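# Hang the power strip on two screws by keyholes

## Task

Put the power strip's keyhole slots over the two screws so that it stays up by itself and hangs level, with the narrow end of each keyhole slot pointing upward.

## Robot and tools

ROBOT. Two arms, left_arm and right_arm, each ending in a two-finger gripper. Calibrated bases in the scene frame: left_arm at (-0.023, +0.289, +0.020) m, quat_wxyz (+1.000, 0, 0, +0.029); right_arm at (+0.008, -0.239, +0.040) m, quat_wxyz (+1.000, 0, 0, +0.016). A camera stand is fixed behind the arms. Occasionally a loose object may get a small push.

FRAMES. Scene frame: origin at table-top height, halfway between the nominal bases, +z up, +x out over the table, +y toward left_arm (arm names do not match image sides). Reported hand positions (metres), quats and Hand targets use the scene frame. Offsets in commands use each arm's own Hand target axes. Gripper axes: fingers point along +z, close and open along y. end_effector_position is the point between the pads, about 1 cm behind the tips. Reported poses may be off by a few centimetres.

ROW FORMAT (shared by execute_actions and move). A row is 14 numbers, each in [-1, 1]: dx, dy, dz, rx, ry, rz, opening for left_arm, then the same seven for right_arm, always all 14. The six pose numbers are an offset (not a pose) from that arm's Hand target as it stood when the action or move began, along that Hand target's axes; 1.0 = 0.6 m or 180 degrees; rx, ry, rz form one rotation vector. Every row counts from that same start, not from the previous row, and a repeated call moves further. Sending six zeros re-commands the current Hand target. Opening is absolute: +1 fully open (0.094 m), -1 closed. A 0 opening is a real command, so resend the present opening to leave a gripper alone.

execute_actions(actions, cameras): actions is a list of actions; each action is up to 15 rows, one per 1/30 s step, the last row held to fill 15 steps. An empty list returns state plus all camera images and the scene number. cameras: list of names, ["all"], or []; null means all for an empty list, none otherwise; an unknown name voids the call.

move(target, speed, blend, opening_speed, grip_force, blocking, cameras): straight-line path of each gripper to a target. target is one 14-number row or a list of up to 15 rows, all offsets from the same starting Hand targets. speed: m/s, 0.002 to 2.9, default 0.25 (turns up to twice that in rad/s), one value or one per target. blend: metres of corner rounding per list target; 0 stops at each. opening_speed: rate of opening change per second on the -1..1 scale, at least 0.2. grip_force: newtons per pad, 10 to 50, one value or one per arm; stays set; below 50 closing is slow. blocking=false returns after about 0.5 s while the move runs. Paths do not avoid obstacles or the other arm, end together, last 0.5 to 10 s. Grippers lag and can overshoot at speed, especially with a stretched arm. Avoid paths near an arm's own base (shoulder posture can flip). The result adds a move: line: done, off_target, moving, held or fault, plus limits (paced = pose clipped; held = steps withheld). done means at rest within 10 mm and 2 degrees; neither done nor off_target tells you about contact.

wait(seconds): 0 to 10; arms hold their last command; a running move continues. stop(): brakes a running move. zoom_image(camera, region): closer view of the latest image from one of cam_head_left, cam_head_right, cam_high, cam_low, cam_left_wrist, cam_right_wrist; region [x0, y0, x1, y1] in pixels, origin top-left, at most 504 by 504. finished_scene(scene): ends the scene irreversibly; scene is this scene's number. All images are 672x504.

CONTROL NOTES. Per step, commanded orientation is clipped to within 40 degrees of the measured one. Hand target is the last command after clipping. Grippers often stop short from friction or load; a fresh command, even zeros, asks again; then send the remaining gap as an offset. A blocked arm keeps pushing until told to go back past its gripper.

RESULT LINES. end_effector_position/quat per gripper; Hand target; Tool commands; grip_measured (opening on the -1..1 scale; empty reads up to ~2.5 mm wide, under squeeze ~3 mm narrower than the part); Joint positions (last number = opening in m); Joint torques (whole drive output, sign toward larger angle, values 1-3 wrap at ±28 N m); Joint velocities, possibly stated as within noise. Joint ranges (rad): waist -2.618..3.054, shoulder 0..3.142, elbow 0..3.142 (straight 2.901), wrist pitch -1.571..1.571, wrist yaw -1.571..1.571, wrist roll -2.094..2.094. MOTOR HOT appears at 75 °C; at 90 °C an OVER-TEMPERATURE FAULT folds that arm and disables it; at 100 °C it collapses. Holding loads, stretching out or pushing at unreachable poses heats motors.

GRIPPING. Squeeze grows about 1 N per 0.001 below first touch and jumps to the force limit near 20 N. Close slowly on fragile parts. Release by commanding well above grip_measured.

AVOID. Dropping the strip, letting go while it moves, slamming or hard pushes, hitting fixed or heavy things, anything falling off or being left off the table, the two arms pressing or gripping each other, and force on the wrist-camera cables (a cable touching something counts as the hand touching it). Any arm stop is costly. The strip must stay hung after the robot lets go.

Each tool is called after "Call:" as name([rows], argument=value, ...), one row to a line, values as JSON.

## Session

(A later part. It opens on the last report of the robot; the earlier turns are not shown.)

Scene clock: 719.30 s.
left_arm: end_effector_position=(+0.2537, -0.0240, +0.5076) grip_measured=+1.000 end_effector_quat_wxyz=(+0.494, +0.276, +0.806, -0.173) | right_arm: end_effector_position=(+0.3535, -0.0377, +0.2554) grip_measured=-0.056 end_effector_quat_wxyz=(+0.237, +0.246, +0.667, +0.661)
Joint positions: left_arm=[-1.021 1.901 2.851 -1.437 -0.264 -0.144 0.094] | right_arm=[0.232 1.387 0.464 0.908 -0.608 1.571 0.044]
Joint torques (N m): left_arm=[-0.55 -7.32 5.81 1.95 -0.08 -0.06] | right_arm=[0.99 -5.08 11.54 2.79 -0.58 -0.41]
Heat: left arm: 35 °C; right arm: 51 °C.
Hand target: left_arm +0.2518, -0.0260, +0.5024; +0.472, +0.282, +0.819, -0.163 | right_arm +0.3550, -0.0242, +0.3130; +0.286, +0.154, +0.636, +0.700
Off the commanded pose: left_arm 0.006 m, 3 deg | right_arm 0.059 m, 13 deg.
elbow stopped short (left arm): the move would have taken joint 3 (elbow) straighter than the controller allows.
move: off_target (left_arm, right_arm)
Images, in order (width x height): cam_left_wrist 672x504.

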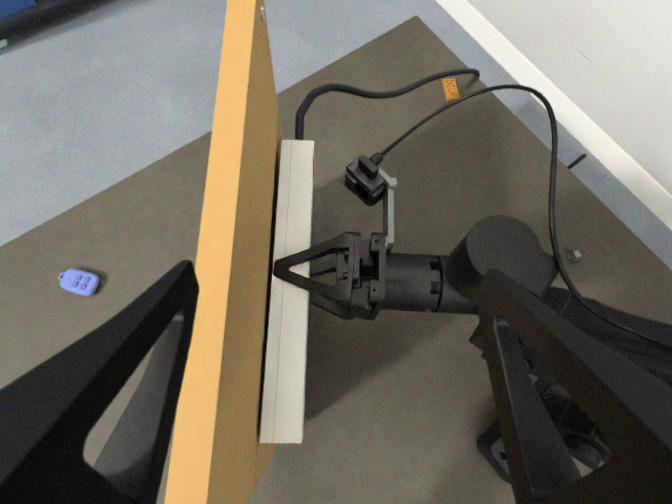

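Call:
move(target=[0,0,0,0,0,0,1,0.001,-0.013,0.001,0,0,0,-0.2], speed=0.03, cameras=["cam_left_wrist"])

Call:
zoom_image(camera="cam_left_wrist", region=[240, 110, 360, 230])

Call:
zoom_image(camera="cam_left_wrist", region=[240, 335, 360, 455])

Scene clock: 727.43 s.
left_arm: end_effector_position=(+0.2537, -0.0240, +0.5076) grip_measured=+1.000 end_effector_quat_wxyz=(+0.494, +0.276, +0.806, -0.173) | right_arm: end_effector_position=(+0.3542, -0.0367, +0.2558) grip_measured=-0.056 end_effector_quat_wxyz=(+0.240, +0.241, +0.666, +0.664)
Joint positions: left_arm=[-1.021 1.901 2.851 -1.437 -0.264 -0.144 0.094] | right_arm=[0.232 1.402 0.464 0.934 -0.613 1.57 0.044]
Joint torques (N m): left_arm=[-0.57 -7.32 5.81 1.94 -0.09 -0.06] | right_arm=[1.14 -3.78 10.74 2.89 -0.49 -0.41]
Heat: left arm: 35 °C; right arm: 53 °C.
Hand target: left_arm +0.2518, -0.0260, +0.5024; +0.472, +0.282, +0.819, -0.163 | right_arm +0.3565, -0.0232, +0.3055; +0.286, +0.154, +0.636, +0.700
Off the commanded pose: left_arm 0.006 m, 3 deg | right_arm 0.051 m, 12 deg.
elbow stopped short (left arm): the move would have taken joint 3 (elbow) straighter than the controller allows.
move: off_target (left_arm, right_arm)
Images, in order (width x height): cam_left_wrist 672x504.

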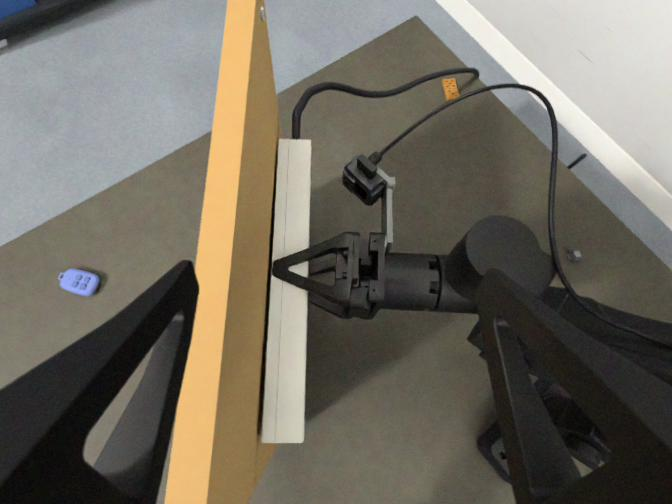

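Scaled by 4.200.

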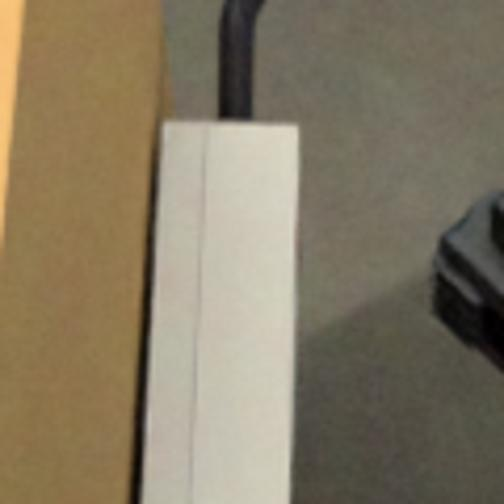

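Scaled by 4.200.

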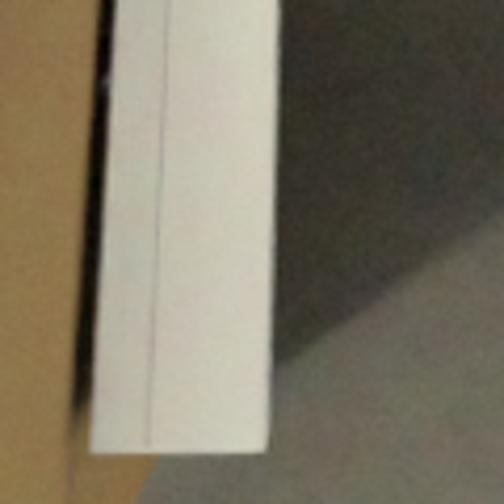

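Call:
move(target=[0,0,0,0,0,0,1,0.001,-0.006,0.009,0,-0.005,0,-0.2], speed=0.03, cameras=["cam_left_wrist"])

Call:
zoom_image(camera="cam_left_wrist", region=[240, 110, 360, 230])

Call:
zoom_image(camera="cam_left_wrist", region=[240, 335, 360, 455])

Scene clock: 737.33 s.
left_arm: end_effector_position=(+0.2537, -0.0240, +0.5076) grip_measured=+1.000 end_effector_quat_wxyz=(+0.494, +0.276, +0.806, -0.173) | right_arm: end_effector_position=(+0.3553, -0.0361, +0.2558) grip_measured=-0.057 end_effector_quat_wxyz=(+0.242, +0.238, +0.664, +0.666)
Joint positions: left_arm=[-1.021 1.901 2.851 -1.437 -0.264 -0.144 0.094] | right_arm=[0.234 1.415 0.464 0.956 -0.612 1.57 0.044]
Joint torques (N m): left_arm=[-0.57 -7.32 5.81 1.95 -0.08 -0.06] | right_arm=[2.71 -3.17 10.88 2.87 -0.09 -0.41]
Heat: left arm: 35 °C; right arm: 54 °C.
Hand target: left_arm +0.2518, -0.0260, +0.5024; +0.472, +0.282, +0.819, -0.163 | right_arm +0.3599, -0.0185, +0.3026; +0.291, +0.160, +0.633, +0.699
Off the commanded pose: left_arm 0.006 m, 3 deg | right_arm 0.050 m, 12 deg.
elbow stopped short (left arm): the move would have taken joint 3 (elbow) straighter than the controller allows.
move: off_target (left_arm, right_arm)
Images, in order (width x height): cam_left_wrist 672x504.

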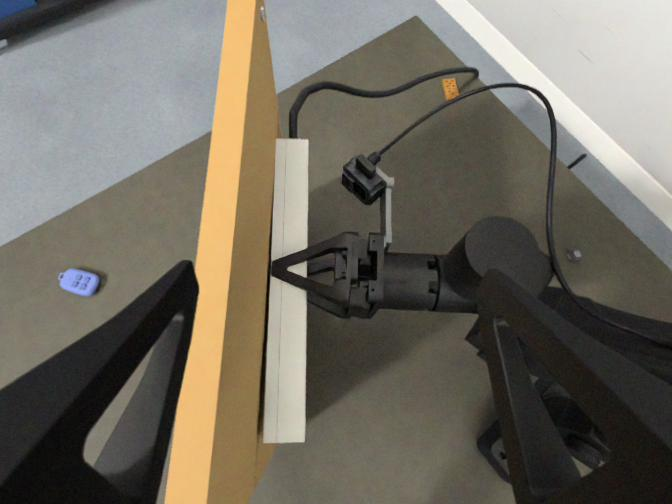

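Scaled by 4.200.

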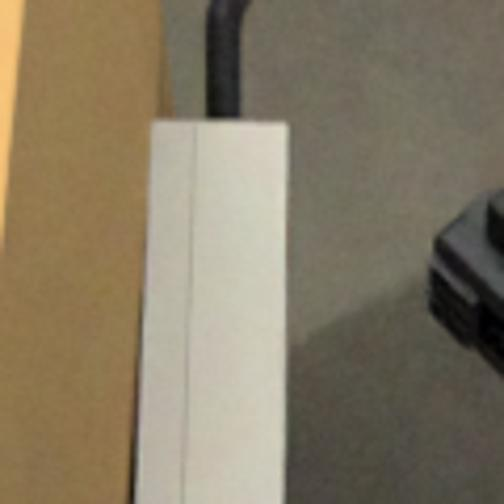

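Scaled by 4.200.

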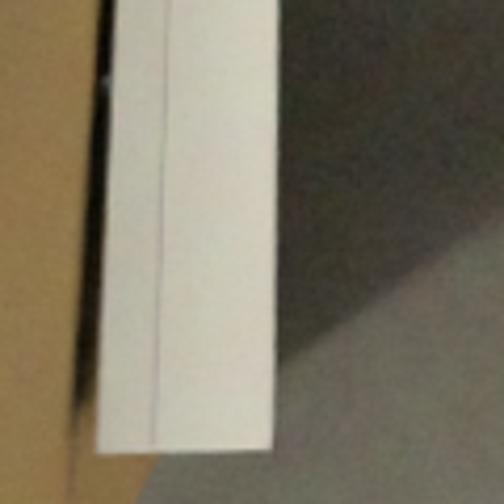

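Call:
execute_actions(actions=[], cameras=["cam_head_right","cam_head_left","cam_high"])

Call:
zoom_image(camera="cam_head_right", region=[290, 90, 470, 240])

Scene clock: 745.37 s.
left_arm: end_effector_position=(+0.2537, -0.0240, +0.5076) grip_measured=+1.000 end_effector_quat_wxyz=(+0.494, +0.276, +0.806, -0.173) | right_arm: end_effector_position=(+0.3553, -0.0361, +0.2558) grip_measured=-0.057 end_effector_quat_wxyz=(+0.242, +0.238, +0.664, +0.666)
Joint positions: left_arm=[-1.021 1.901 2.851 -1.437 -0.264 -0.144 0.094] | right_arm=[0.234 1.415 0.464 0.956 -0.612 1.57 0.044]
Joint velocities: within noise
Joint torques (N m): left_arm=[-0.57 -7.32 5.82 1.95 -0.08 -0.05] | right_arm=[2.76 -3.15 10.84 2.88 -0.09 -0.41]
Heat: left arm: 35 °C; right arm: 54 °C.
Hand target: left_arm +0.2518, -0.0260, +0.5024; +0.472, +0.282, +0.819, -0.163 | right_arm +0.3599, -0.0185, +0.3026; +0.291, +0.160, +0.633, +0.699
Tool commands: left_gripper/opening=+1.0 right_gripper/opening=-0.2
Off the commanded pose: left_arm 0.006 m, 3 deg | right_arm 0.050 m, 12 deg.
Images, in order (width x height): cam_head_left 672x504, cam_head_right 672x504, cam_high 672x504.

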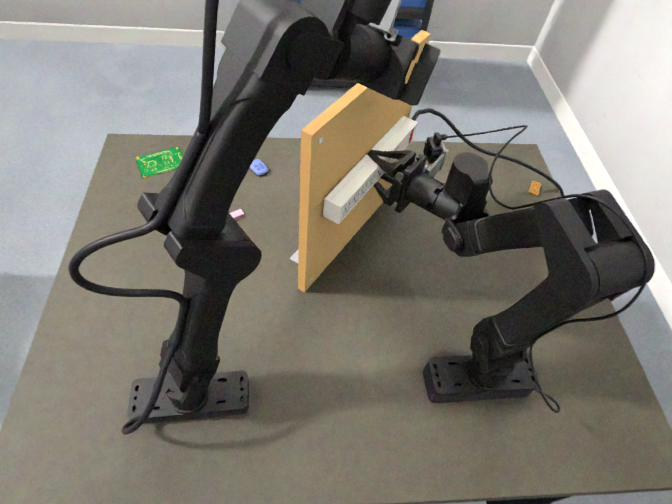

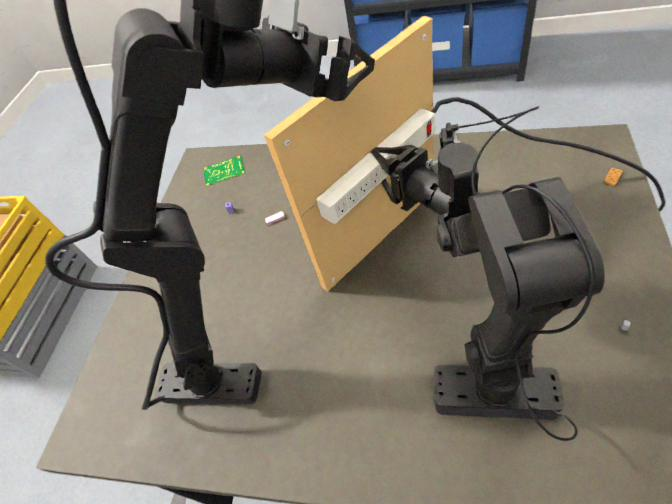

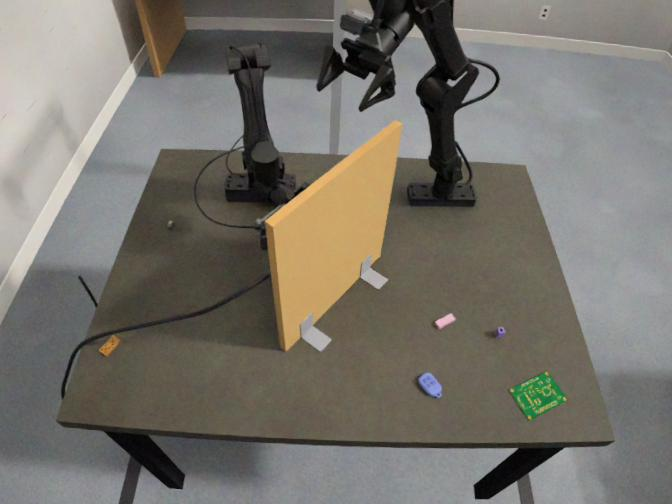

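Scaled by 2.800.

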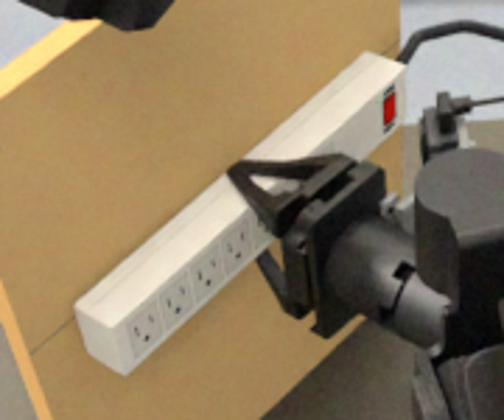

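Call:
zoom_image(camera="cam_head_right", region=[395, 90, 455, 135])

Call:
zoom_image(camera="cam_head_right", region=[295, 180, 355, 225])

Scaled by 8.400.

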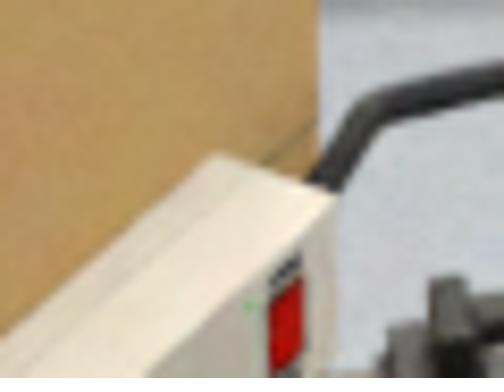

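Scaled by 8.400.

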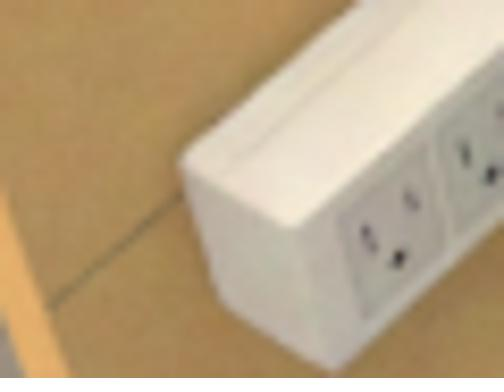

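Call:
move(target=[0,0,0,0,0,0,1,0,0,0,0,-0.006,0.005,-0.2], speed=0.03, cameras=["cam_left_wrist"])

Call:
zoom_image(camera="cam_left_wrist", region=[240, 110, 360, 230])

Call:
zoom_image(camera="cam_left_wrist", region=[240, 335, 360, 455])

Scene clock: 772.80 s.
left_arm: end_effector_position=(+0.2537, -0.0240, +0.5076) grip_measured=+1.000 end_effector_quat_wxyz=(+0.494, +0.276, +0.806, -0.173) | right_arm: end_effector_position=(+0.3557, -0.0363, +0.2559) grip_measured=-0.057 end_effector_quat_wxyz=(+0.243, +0.240, +0.663, +0.666)
Joint positions: left_arm=[-1.021 1.901 2.851 -1.437 -0.264 -0.144 0.094] | right_arm=[0.234 1.415 0.464 0.957 -0.608 1.572 0.044]
Joint torques (N m): left_arm=[-0.55 -7.34 5.79 1.94 -0.08 -0.05] | right_arm=[3.59 -3.59 10.35 2.9 0.18 -0.26]
Heat: left arm: 35 °C; right arm: 55 °C.
Hand target: left_arm +0.2518, -0.0260, +0.5024; +0.472, +0.282, +0.819, -0.163 | right_arm +0.3599, -0.0185, +0.3026; +0.292, +0.171, +0.629, +0.700
Off the commanded pose: left_arm 0.006 m, 3 deg | right_arm 0.050 m, 11 deg.
elbow stopped short (left arm): the move would have taken joint 3 (elbow) straighter than the controller allows.
move: off_target (left_arm, right_arm)
Images, in order (width x height): cam_left_wrist 672x504.

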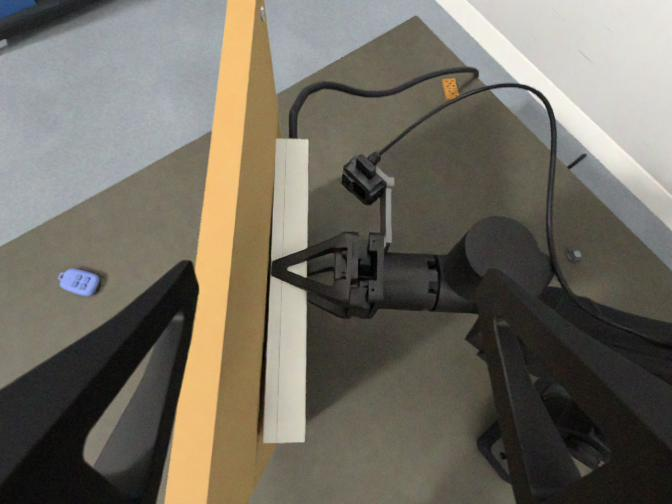

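Scaled by 4.200.

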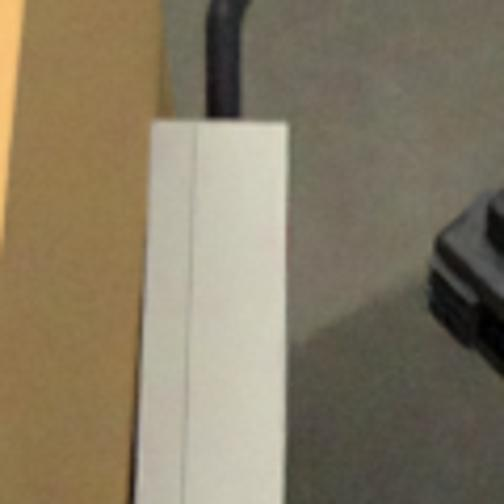

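Scaled by 4.200.

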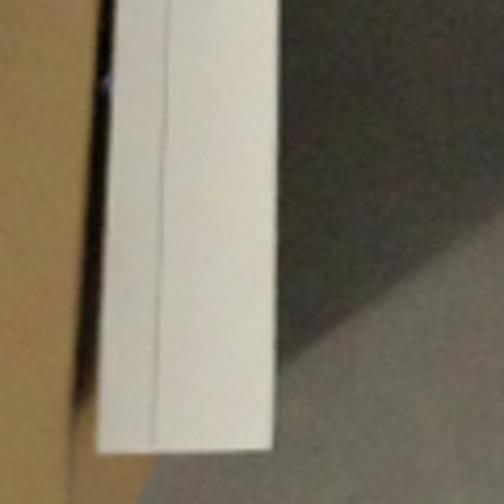

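Call:
move(target=[0,0,0,0,0,0,1,0,0,0,0,-0.003,0.008,-0.2], speed=0.03, cameras=["cam_left_wrist"])

Call:
zoom_image(camera="cam_left_wrist", region=[240, 335, 360, 455])

Scene clock: 776.80 s.
left_arm: end_effector_position=(+0.2537, -0.0240, +0.5076) grip_measured=+1.000 end_effector_quat_wxyz=(+0.494, +0.276, +0.806, -0.173) | right_arm: end_effector_position=(+0.3558, -0.0362, +0.2560) grip_measured=-0.057 end_effector_quat_wxyz=(+0.242, +0.241, +0.663, +0.666)
Joint positions: left_arm=[-1.021 1.901 2.851 -1.437 -0.264 -0.144 0.094] | right_arm=[0.235 1.415 0.464 0.957 -0.607 1.575 0.044]
Joint torques (N m): left_arm=[-0.55 -7.32 5.81 1.94 -0.08 -0.06] | right_arm=[3.89 -3.69 10.07 2.93 0.3 -0.05]
Heat: left arm: 35 °C; right arm: 56 °C.
Hand target: left_arm +0.2518, -0.0260, +0.5024; +0.472, +0.282, +0.819, -0.163 | right_arm +0.3599, -0.0184, +0.3026; +0.286, +0.182, +0.626, +0.703
Off the commanded pose: left_arm 0.006 m, 3 deg | right_arm 0.050 m, 10 deg.
elbow stopped short (left arm): the move would have taken joint 3 (elbow) straighter than the controller allows.
move: off_target (left_arm, right_arm)
Images, in order (width x height): cam_left_wrist 672x504.

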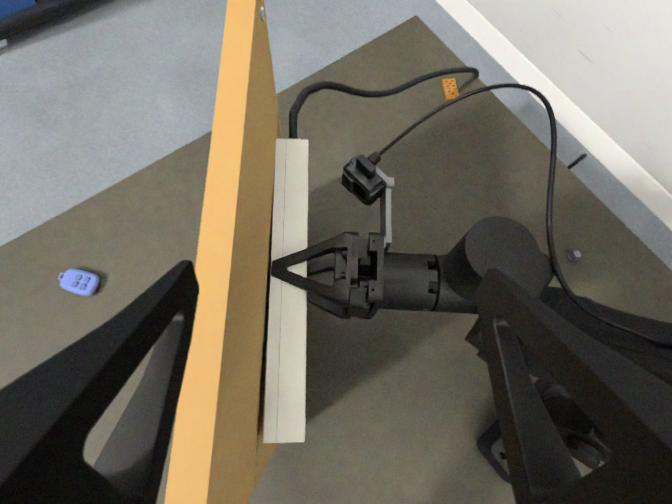

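Scaled by 4.200.

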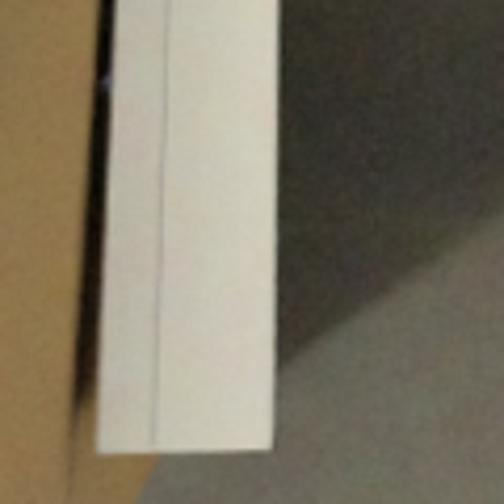

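Call:
move(target=[0,0,0,0,0,0,1,-0.001,0,-0.004,0,0,0.006,-0.2], speed=0.03, cameras=["cam_left_wrist"])

Call:
zoom_image(camera="cam_left_wrist", region=[240, 335, 360, 455])

Scene clock: 781.27 s.
left_arm: end_effector_position=(+0.2537, -0.0240, +0.5076) grip_measured=+1.000 end_effector_quat_wxyz=(+0.494, +0.276, +0.806, -0.173) | right_arm: end_effector_position=(+0.3558, -0.0362, +0.2561) grip_measured=-0.057 end_effector_quat_wxyz=(+0.241, +0.242, +0.662, +0.667)
Joint positions: left_arm=[-1.021 1.901 2.851 -1.437 -0.264 -0.144 0.094] | right_arm=[0.235 1.415 0.464 0.958 -0.607 1.579 0.044]
Joint torques (N m): left_arm=[-0.55 -7.32 5.81 1.94 -0.09 -0.06] | right_arm=[3.29 -3.89 9.74 2.95 0.21 0.11]
Heat: left arm: 35 °C; right arm: 56 °C.
Hand target: left_arm +0.2518, -0.0260, +0.5024; +0.472, +0.282, +0.819, -0.163 | right_arm +0.3588, -0.0206, +0.3023; +0.279, +0.188, +0.624, +0.705
Off the commanded pose: left_arm 0.006 m, 3 deg | right_arm 0.049 m, 10 deg.
elbow stopped short (left arm): the move would have taken joint 3 (elbow) straighter than the controller allows.
move: off_target (left_arm, right_arm)
Images, in order (width x height): cam_left_wrist 672x504.

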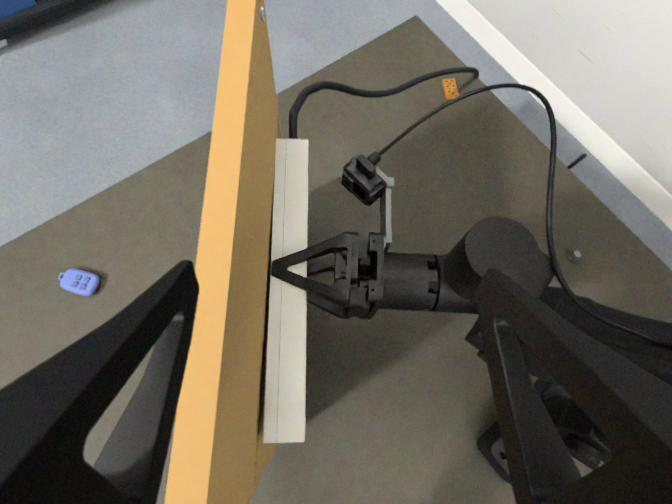

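Scaled by 4.200.

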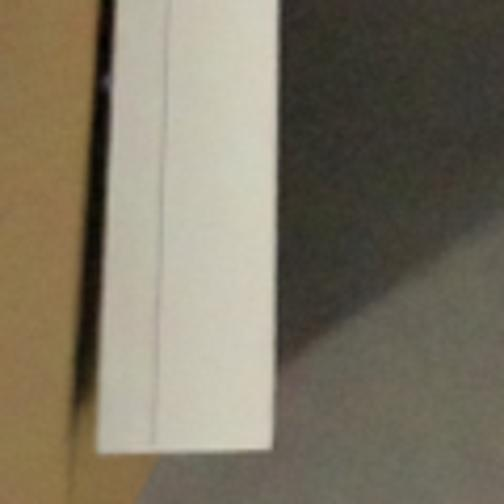

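Call:
move(target=[0,0,0,0,0,0,1,0,0,0,0,0,0.01,-0.2], speed=0.03, cameras=["cam_left_wrist"])

Call:
zoom_image(camera="cam_left_wrist", region=[240, 335, 360, 455])

Scene clock: 784.57 s.
left_arm: end_effector_position=(+0.2537, -0.0240, +0.5076) grip_measured=+1.000 end_effector_quat_wxyz=(+0.494, +0.276, +0.806, -0.173) | right_arm: end_effector_position=(+0.3558, -0.0362, +0.2558) grip_measured=-0.057 end_effector_quat_wxyz=(+0.238, +0.246, +0.661, +0.668)
Joint positions: left_arm=[-1.021 1.901 2.851 -1.437 -0.264 -0.144 0.094] | right_arm=[0.235 1.415 0.464 0.956 -0.607 1.587 0.044]
Joint torques (N m): left_arm=[-0.58 -7.32 5.82 1.94 -0.08 -0.06] | right_arm=[3.19 -3.9 9.74 2.97 0.19 0.3]
Heat: left arm: 35 °C; right arm: 56 °C.
Hand target: left_arm +0.2518, -0.0260, +0.5024; +0.472, +0.282, +0.819, -0.163 | right_arm +0.3589, -0.0206, +0.3023; +0.268, +0.198, +0.621, +0.710
Off the commanded pose: left_arm 0.006 m, 3 deg | right_arm 0.049 m, 9 deg.
elbow stopped short (left arm): the move would have taken joint 3 (elbow) straighter than the controller allows.
move: off_target (left_arm, right_arm)
Images, in order (width x height): cam_left_wrist 672x504.

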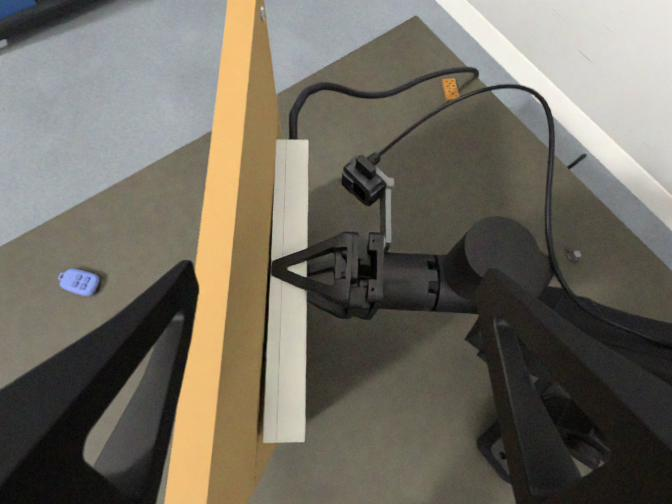

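Scaled by 4.200.

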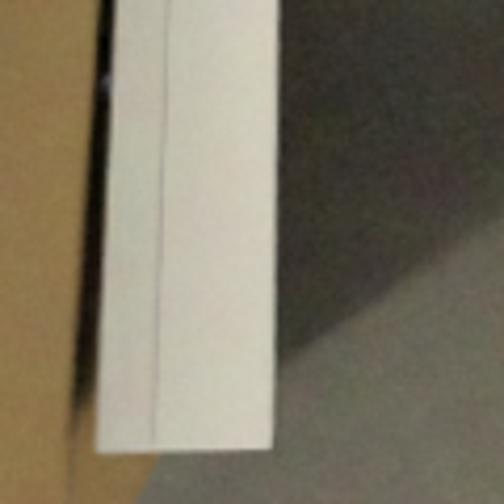

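Call:
move(target=[0,0,0,0,0,0,1,0.001,0,0.006,0,-0.003,0.007,-0.2], speed=0.03, cameras=["cam_left_wrist"])

Call:
zoom_image(camera="cam_left_wrist", region=[240, 335, 360, 455])

Call:
zoom_image(camera="cam_left_wrist", region=[240, 110, 360, 230])

Scene clock: 789.97 s.
left_arm: end_effector_position=(+0.2537, -0.0240, +0.5076) grip_measured=+1.000 end_effector_quat_wxyz=(+0.494, +0.276, +0.806, -0.173) | right_arm: end_effector_position=(+0.3559, -0.0362, +0.2557) grip_measured=-0.057 end_effector_quat_wxyz=(+0.237, +0.247, +0.661, +0.668)
Joint positions: left_arm=[-1.021 1.901 2.851 -1.437 -0.264 -0.144 0.094] | right_arm=[0.236 1.415 0.464 0.956 -0.604 1.59 0.044]
Joint torques (N m): left_arm=[-0.57 -7.32 5.81 1.94 -0.08 -0.06] | right_arm=[4.21 -3.77 10.25 2.9 0.39 0.47]
Heat: left arm: 35 °C; right arm: 56 °C.
Hand target: left_arm +0.2518, -0.0260, +0.5024; +0.472, +0.282, +0.819, -0.163 | right_arm +0.3606, -0.0174, +0.3028; +0.263, +0.208, +0.617, +0.712
Off the commanded pose: left_arm 0.006 m, 3 deg | right_arm 0.051 m, 9 deg.
elbow stopped short (left arm): the move would have taken joint 3 (elbow) straighter than the controller allows.
move: off_target (left_arm, right_arm)
Images, in order (width x height): cam_left_wrist 672x504.

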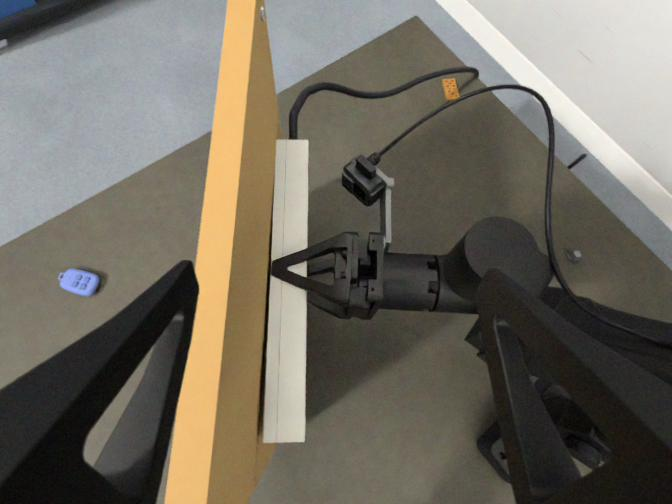

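Scaled by 4.200.

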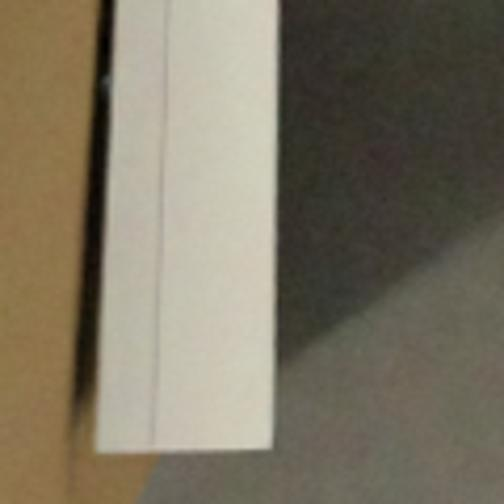

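Scaled by 4.200.

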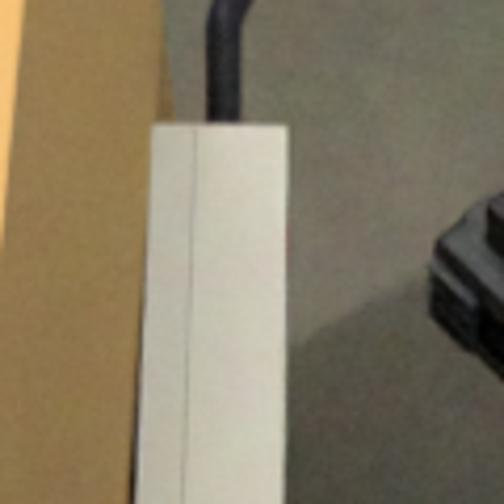

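Call:
move(target=[0,0,0,0,0,0,1,0,0,0,0,0,0.014,-0.2], speed=0.03, cameras=["cam_left_wrist"])

Call:
zoom_image(camera="cam_left_wrist", region=[240, 335, 360, 455])

Scene clock: 800.77 s.
left_arm: end_effector_position=(+0.2537, -0.0240, +0.5076) grip_measured=+1.000 end_effector_quat_wxyz=(+0.494, +0.276, +0.806, -0.173) | right_arm: end_effector_position=(+0.3559, -0.0362, +0.2557) grip_measured=-0.057 end_effector_quat_wxyz=(+0.236, +0.249, +0.660, +0.668)
Joint positions: left_arm=[-1.021 1.901 2.851 -1.437 -0.264 -0.144 0.094] | right_arm=[0.236 1.415 0.464 0.956 -0.604 1.595 0.044]
Joint torques (N m): left_arm=[-0.55 -7.34 5.81 1.95 -0.08 -0.06] | right_arm=[4 -3.92 10.5 2.8 0.34 0.8]
Heat: left arm: 35 °C; right arm: 57 °C.
Hand target: left_arm +0.2518, -0.0260, +0.5024; +0.472, +0.282, +0.819, -0.163 | right_arm +0.3606, -0.0174, +0.3028; +0.247, +0.222, +0.613, +0.717
Off the commanded pose: left_arm 0.006 m, 3 deg | right_arm 0.051 m, 9 deg.
elbow stopped short (left arm): the move would have taken joint 3 (elbow) straighter than the controller allows.
move: off_target (left_arm, right_arm)
Images, in order (width x height): cam_left_wrist 672x504.

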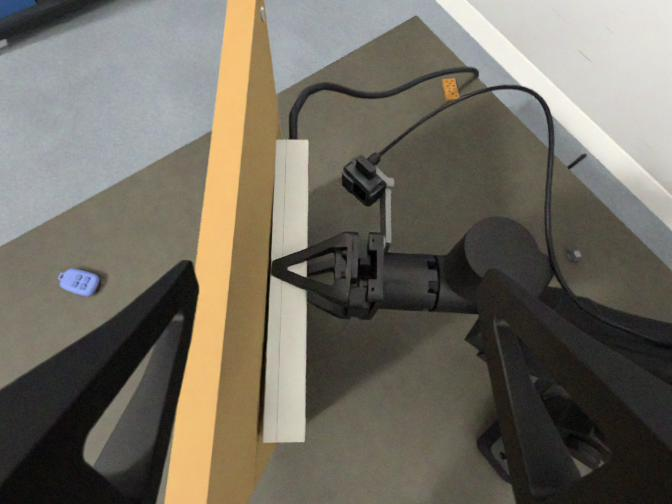

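Scaled by 4.200.

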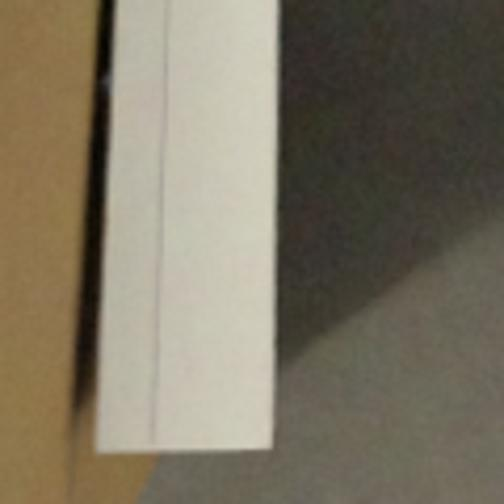

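Call:
move([
  [0,0,0,0,0,0,1,-0.004,0,-0.006,0,0,-0.012,-0.2],
  [0,0,0,0,0,0,1,-0.004,0,0,0,0,-0.012,-0.2],
], speed=0.03, cameras=["cam_left_wrist"])

Call:
zoom_image(camera="cam_left_wrist", region=[240, 335, 360, 455])

Call:
zoom_image(camera="cam_left_wrist", region=[240, 110, 360, 230])

Scene clock: 814.60 s.
left_arm: end_effector_position=(+0.2537, -0.0240, +0.5076) grip_measured=+1.000 end_effector_quat_wxyz=(+0.494, +0.276, +0.806, -0.173) | right_arm: end_effector_position=(+0.3559, -0.0361, +0.2556) grip_measured=-0.057 end_effector_quat_wxyz=(+0.236, +0.248, +0.661, +0.668)
Joint positions: left_arm=[-1.021 1.901 2.851 -1.437 -0.264 -0.144 0.094] | right_arm=[0.236 1.415 0.464 0.955 -0.605 1.593 0.044]
Joint torques (N m): left_arm=[-0.55 -7.32 5.81 1.95 -0.08 -0.06] | right_arm=[3.56 -3.41 10.61 2.9 0.32 0.5]
Heat: left arm: 35 °C; right arm: 58 °C.
Hand target: left_arm +0.2518, -0.0260, +0.5024; +0.472, +0.282, +0.819, -0.163 | right_arm +0.3625, -0.0189, +0.3027; +0.261, +0.210, +0.617, +0.712
Off the commanded pose: left_arm 0.006 m, 3 deg | right_arm 0.051 m, 9 deg.
elbow stopped short (left arm): the move would have taken joint 3 (elbow) straighter than the controller allows.
move: off_target (left_arm, right_arm)
Images, in order (width x height): cam_left_wrist 672x504.

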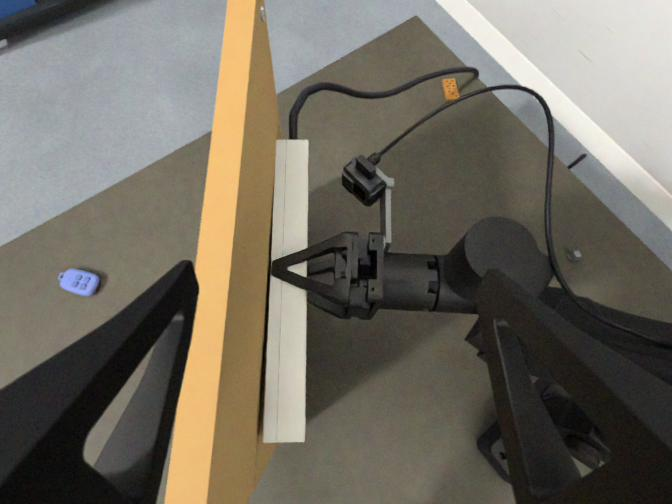

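Scaled by 4.200.

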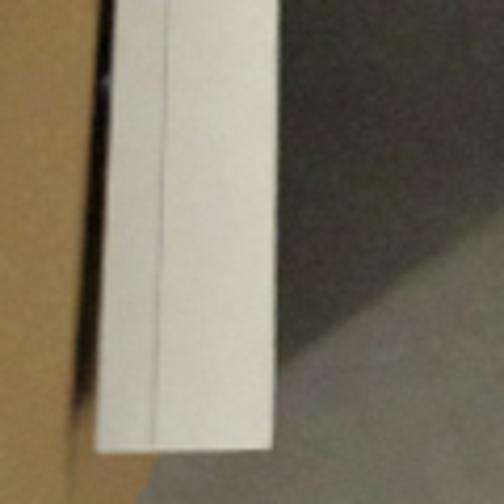

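Scaled by 4.200.

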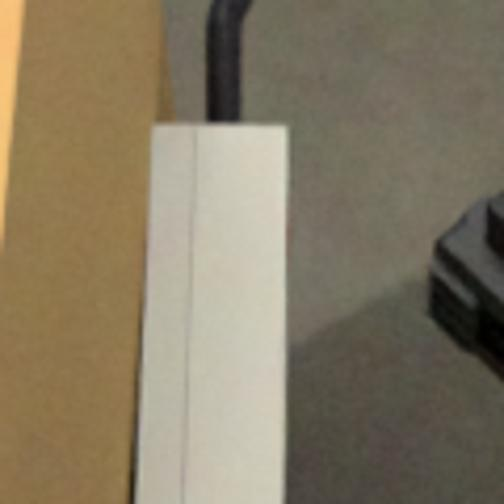

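Call:
move([
  [0,0,0,0,0,0,1,0,0,-0.007,0,0,0,-0.2],
  [0,0,0,0,0,0,1,0,0,-0.007,0,0,-0.035,-0.2],
  [0,0,0,0,0,0,1,0,0,0.001,0,0,-0.035,-0.2],
], speed=0.03, cameras=["cam_left_wrist"])

Call:
zoom_image(camera="cam_left_wrist", region=[240, 335, 360, 455])

Call:
zoom_image(camera="cam_left_wrist", region=[240, 110, 360, 230])

Scene clock: 830.73 s.
left_arm: end_effector_position=(+0.2537, -0.0240, +0.5076) grip_measured=+1.000 end_effector_quat_wxyz=(+0.494, +0.276, +0.806, -0.173) | right_arm: end_effector_position=(+0.3559, -0.0362, +0.2554) grip_measured=-0.057 end_effector_quat_wxyz=(+0.241, +0.244, +0.662, +0.666)
Joint positions: left_arm=[-1.021 1.901 2.851 -1.437 -0.264 -0.144 0.094] | right_arm=[0.237 1.415 0.463 0.956 -0.603 1.58 0.044]
Joint torques (N m): left_arm=[-0.55 -7.32 5.81 1.95 -0.08 -0.06] | right_arm=[3.97 -3.63 10.61 2.86 0.41 -0.4]
Heat: left arm: 35 °C; right arm: 59 °C.
Hand target: left_arm +0.2518, -0.0260, +0.5024; +0.472, +0.282, +0.819, -0.163 | right_arm +0.3628, -0.0185, +0.3029; +0.299, +0.176, +0.627, +0.697
Off the commanded pose: left_arm 0.006 m, 3 deg | right_arm 0.051 m, 12 deg.
elbow stopped short (left arm): the move would have taken joint 3 (elbow) straighter than the controller allows.
move: off_target (left_arm, right_arm)
Images, in order (width x height): cam_left_wrist 672x504.

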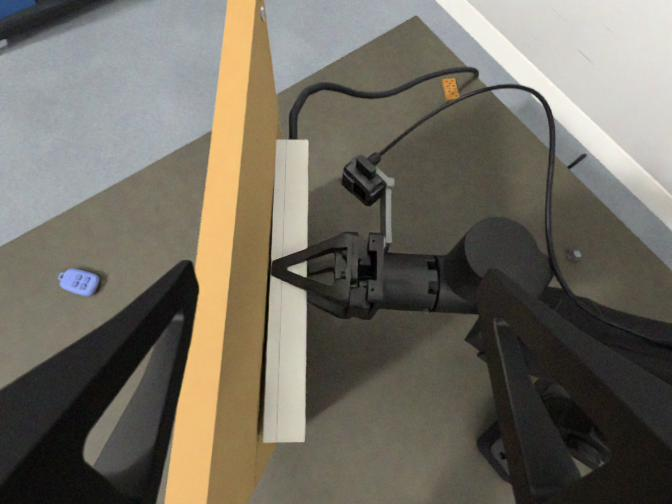

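Scaled by 4.200.

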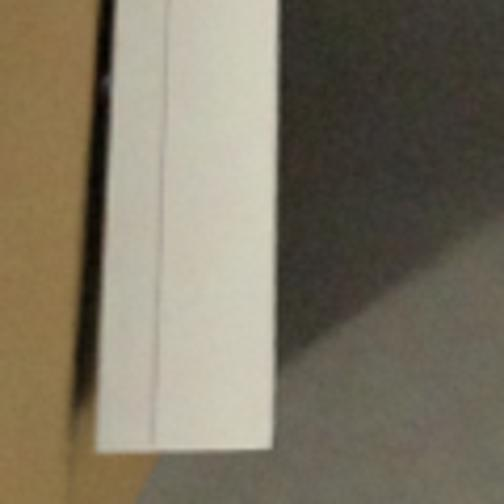

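Scaled by 4.200.

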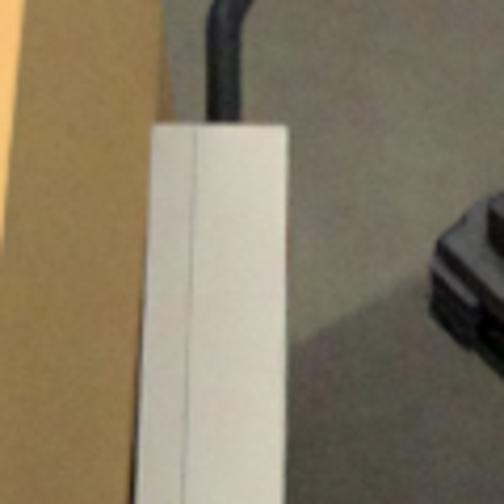

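Call:
move([
  [0,0,0,0,0,0,1,0,0,-0.007,0,0,0,-0.2],
  [0,0,0,0,0,0,1,0,0,-0.007,0,0,-0.02,-0.2],
  [0,0,0,0,0,0,1,0,0,0.001,0,0,-0.02,-0.2],
], speed=0.03, cameras=["cam_left_wrist"])

Call:
zoom_image(camera="cam_left_wrist", region=[240, 335, 360, 455])

Call:
zoom_image(camera="cam_left_wrist", region=[240, 110, 360, 230])

Scene clock: 837.23 s.
left_arm: end_effector_position=(+0.2537, -0.0240, +0.5076) grip_measured=+1.000 end_effector_quat_wxyz=(+0.494, +0.276, +0.806, -0.173) | right_arm: end_effector_position=(+0.3560, -0.0363, +0.2552) grip_measured=-0.057 end_effector_quat_wxyz=(+0.244, +0.243, +0.663, +0.665)
Joint positions: left_arm=[-1.021 1.901 2.851 -1.437 -0.264 -0.144 0.094] | right_arm=[0.237 1.415 0.463 0.956 -0.6 1.573 0.044]
Joint torques (N m): left_arm=[-0.55 -7.34 5.81 1.94 -0.08 -0.05] | right_arm=[4.04 -3.75 10.82 2.8 0.44 -0.89]
Heat: left arm: 35 °C; right arm: 59 °C.
Hand target: left_arm +0.2518, -0.0260, +0.5024; +0.472, +0.282, +0.819, -0.163 | right_arm +0.3632, -0.0181, +0.3029; +0.321, +0.156, +0.633, +0.687
Off the commanded pose: left_arm 0.006 m, 3 deg | right_arm 0.052 m, 14 deg.
elbow stopped short (left arm): the move would have taken joint 3 (elbow) straighter than the controller allows.
move: off_target (left_arm, right_arm)
Images, in order (width x height): cam_left_wrist 672x504.

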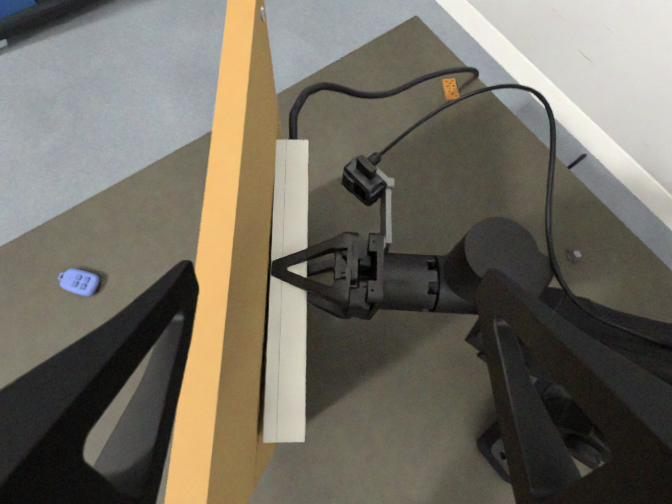

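Scaled by 4.200.

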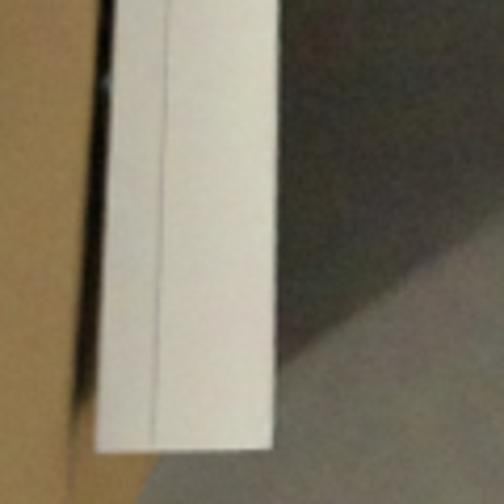

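Scaled by 4.200.

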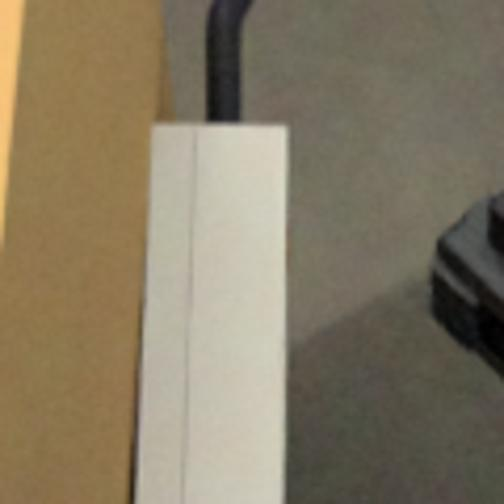

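Call:
move([
  [0,0,0,0,0,0,1,0,0,-0.01,0,0,0,-0.2],
  [0,0,0,0,0,0,1,0.001,-0.006,-0.01,0,0,-0.012,-0.2],
  [0,0,0,0,0,0,1,0.001,-0.006,0.001,0,0,-0.012,-0.2],
], speed=0.03, cameras=["cam_left_wrist"])

Call:
zoom_image(camera="cam_left_wrist", region=[240, 335, 360, 455])

Call:
zoom_image(camera="cam_left_wrist", region=[240, 110, 360, 230])

Scene clock: 844.23 s.
left_arm: end_effector_position=(+0.2537, -0.0240, +0.5076) grip_measured=+1.000 end_effector_quat_wxyz=(+0.494, +0.276, +0.806, -0.173) | right_arm: end_effector_position=(+0.3571, -0.0331, +0.2553) grip_measured=-0.057 end_effector_quat_wxyz=(+0.266, +0.230, +0.666, +0.658)
Joint positions: left_arm=[-1.021 1.901 2.851 -1.437 -0.264 -0.144 0.094] | right_arm=[0.259 1.42 0.462 0.966 -0.563 1.523 0.044]
Joint torques (N m): left_arm=[-0.55 -7.32 5.81 1.95 -0.08 -0.06] | right_arm=[2.69 -2.77 10.7 2.87 0.09 -0.83]
Heat: left arm: 35 °C; right arm: 59 °C.
Hand target: left_arm +0.2518, -0.0260, +0.5024; +0.472, +0.282, +0.819, -0.163 | right_arm +0.3640, -0.0172, +0.2994; +0.334, +0.144, +0.636, +0.681
Off the commanded pose: left_arm 0.006 m, 3 deg | right_arm 0.047 m, 13 deg.
elbow stopped short (left arm): the move would have taken joint 3 (elbow) straighter than the controller allows.
move: off_target (left_arm, right_arm)
Images, in order (width x height): cam_left_wrist 672x504.

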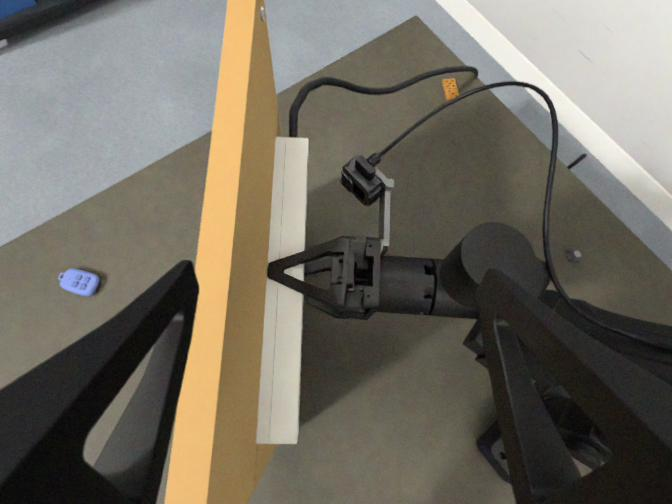

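Scaled by 4.200.

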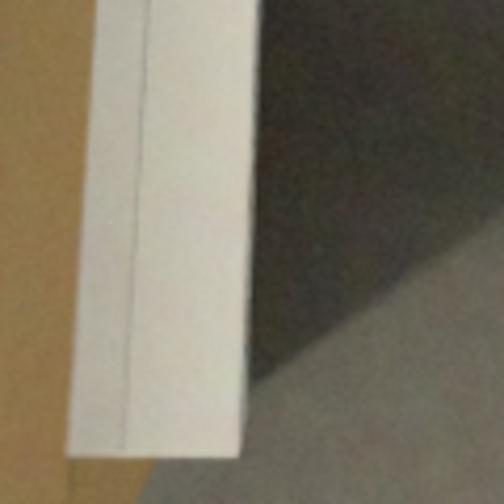

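Scaled by 4.200.

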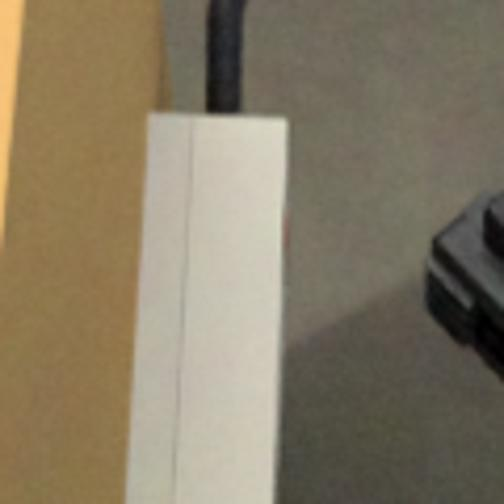

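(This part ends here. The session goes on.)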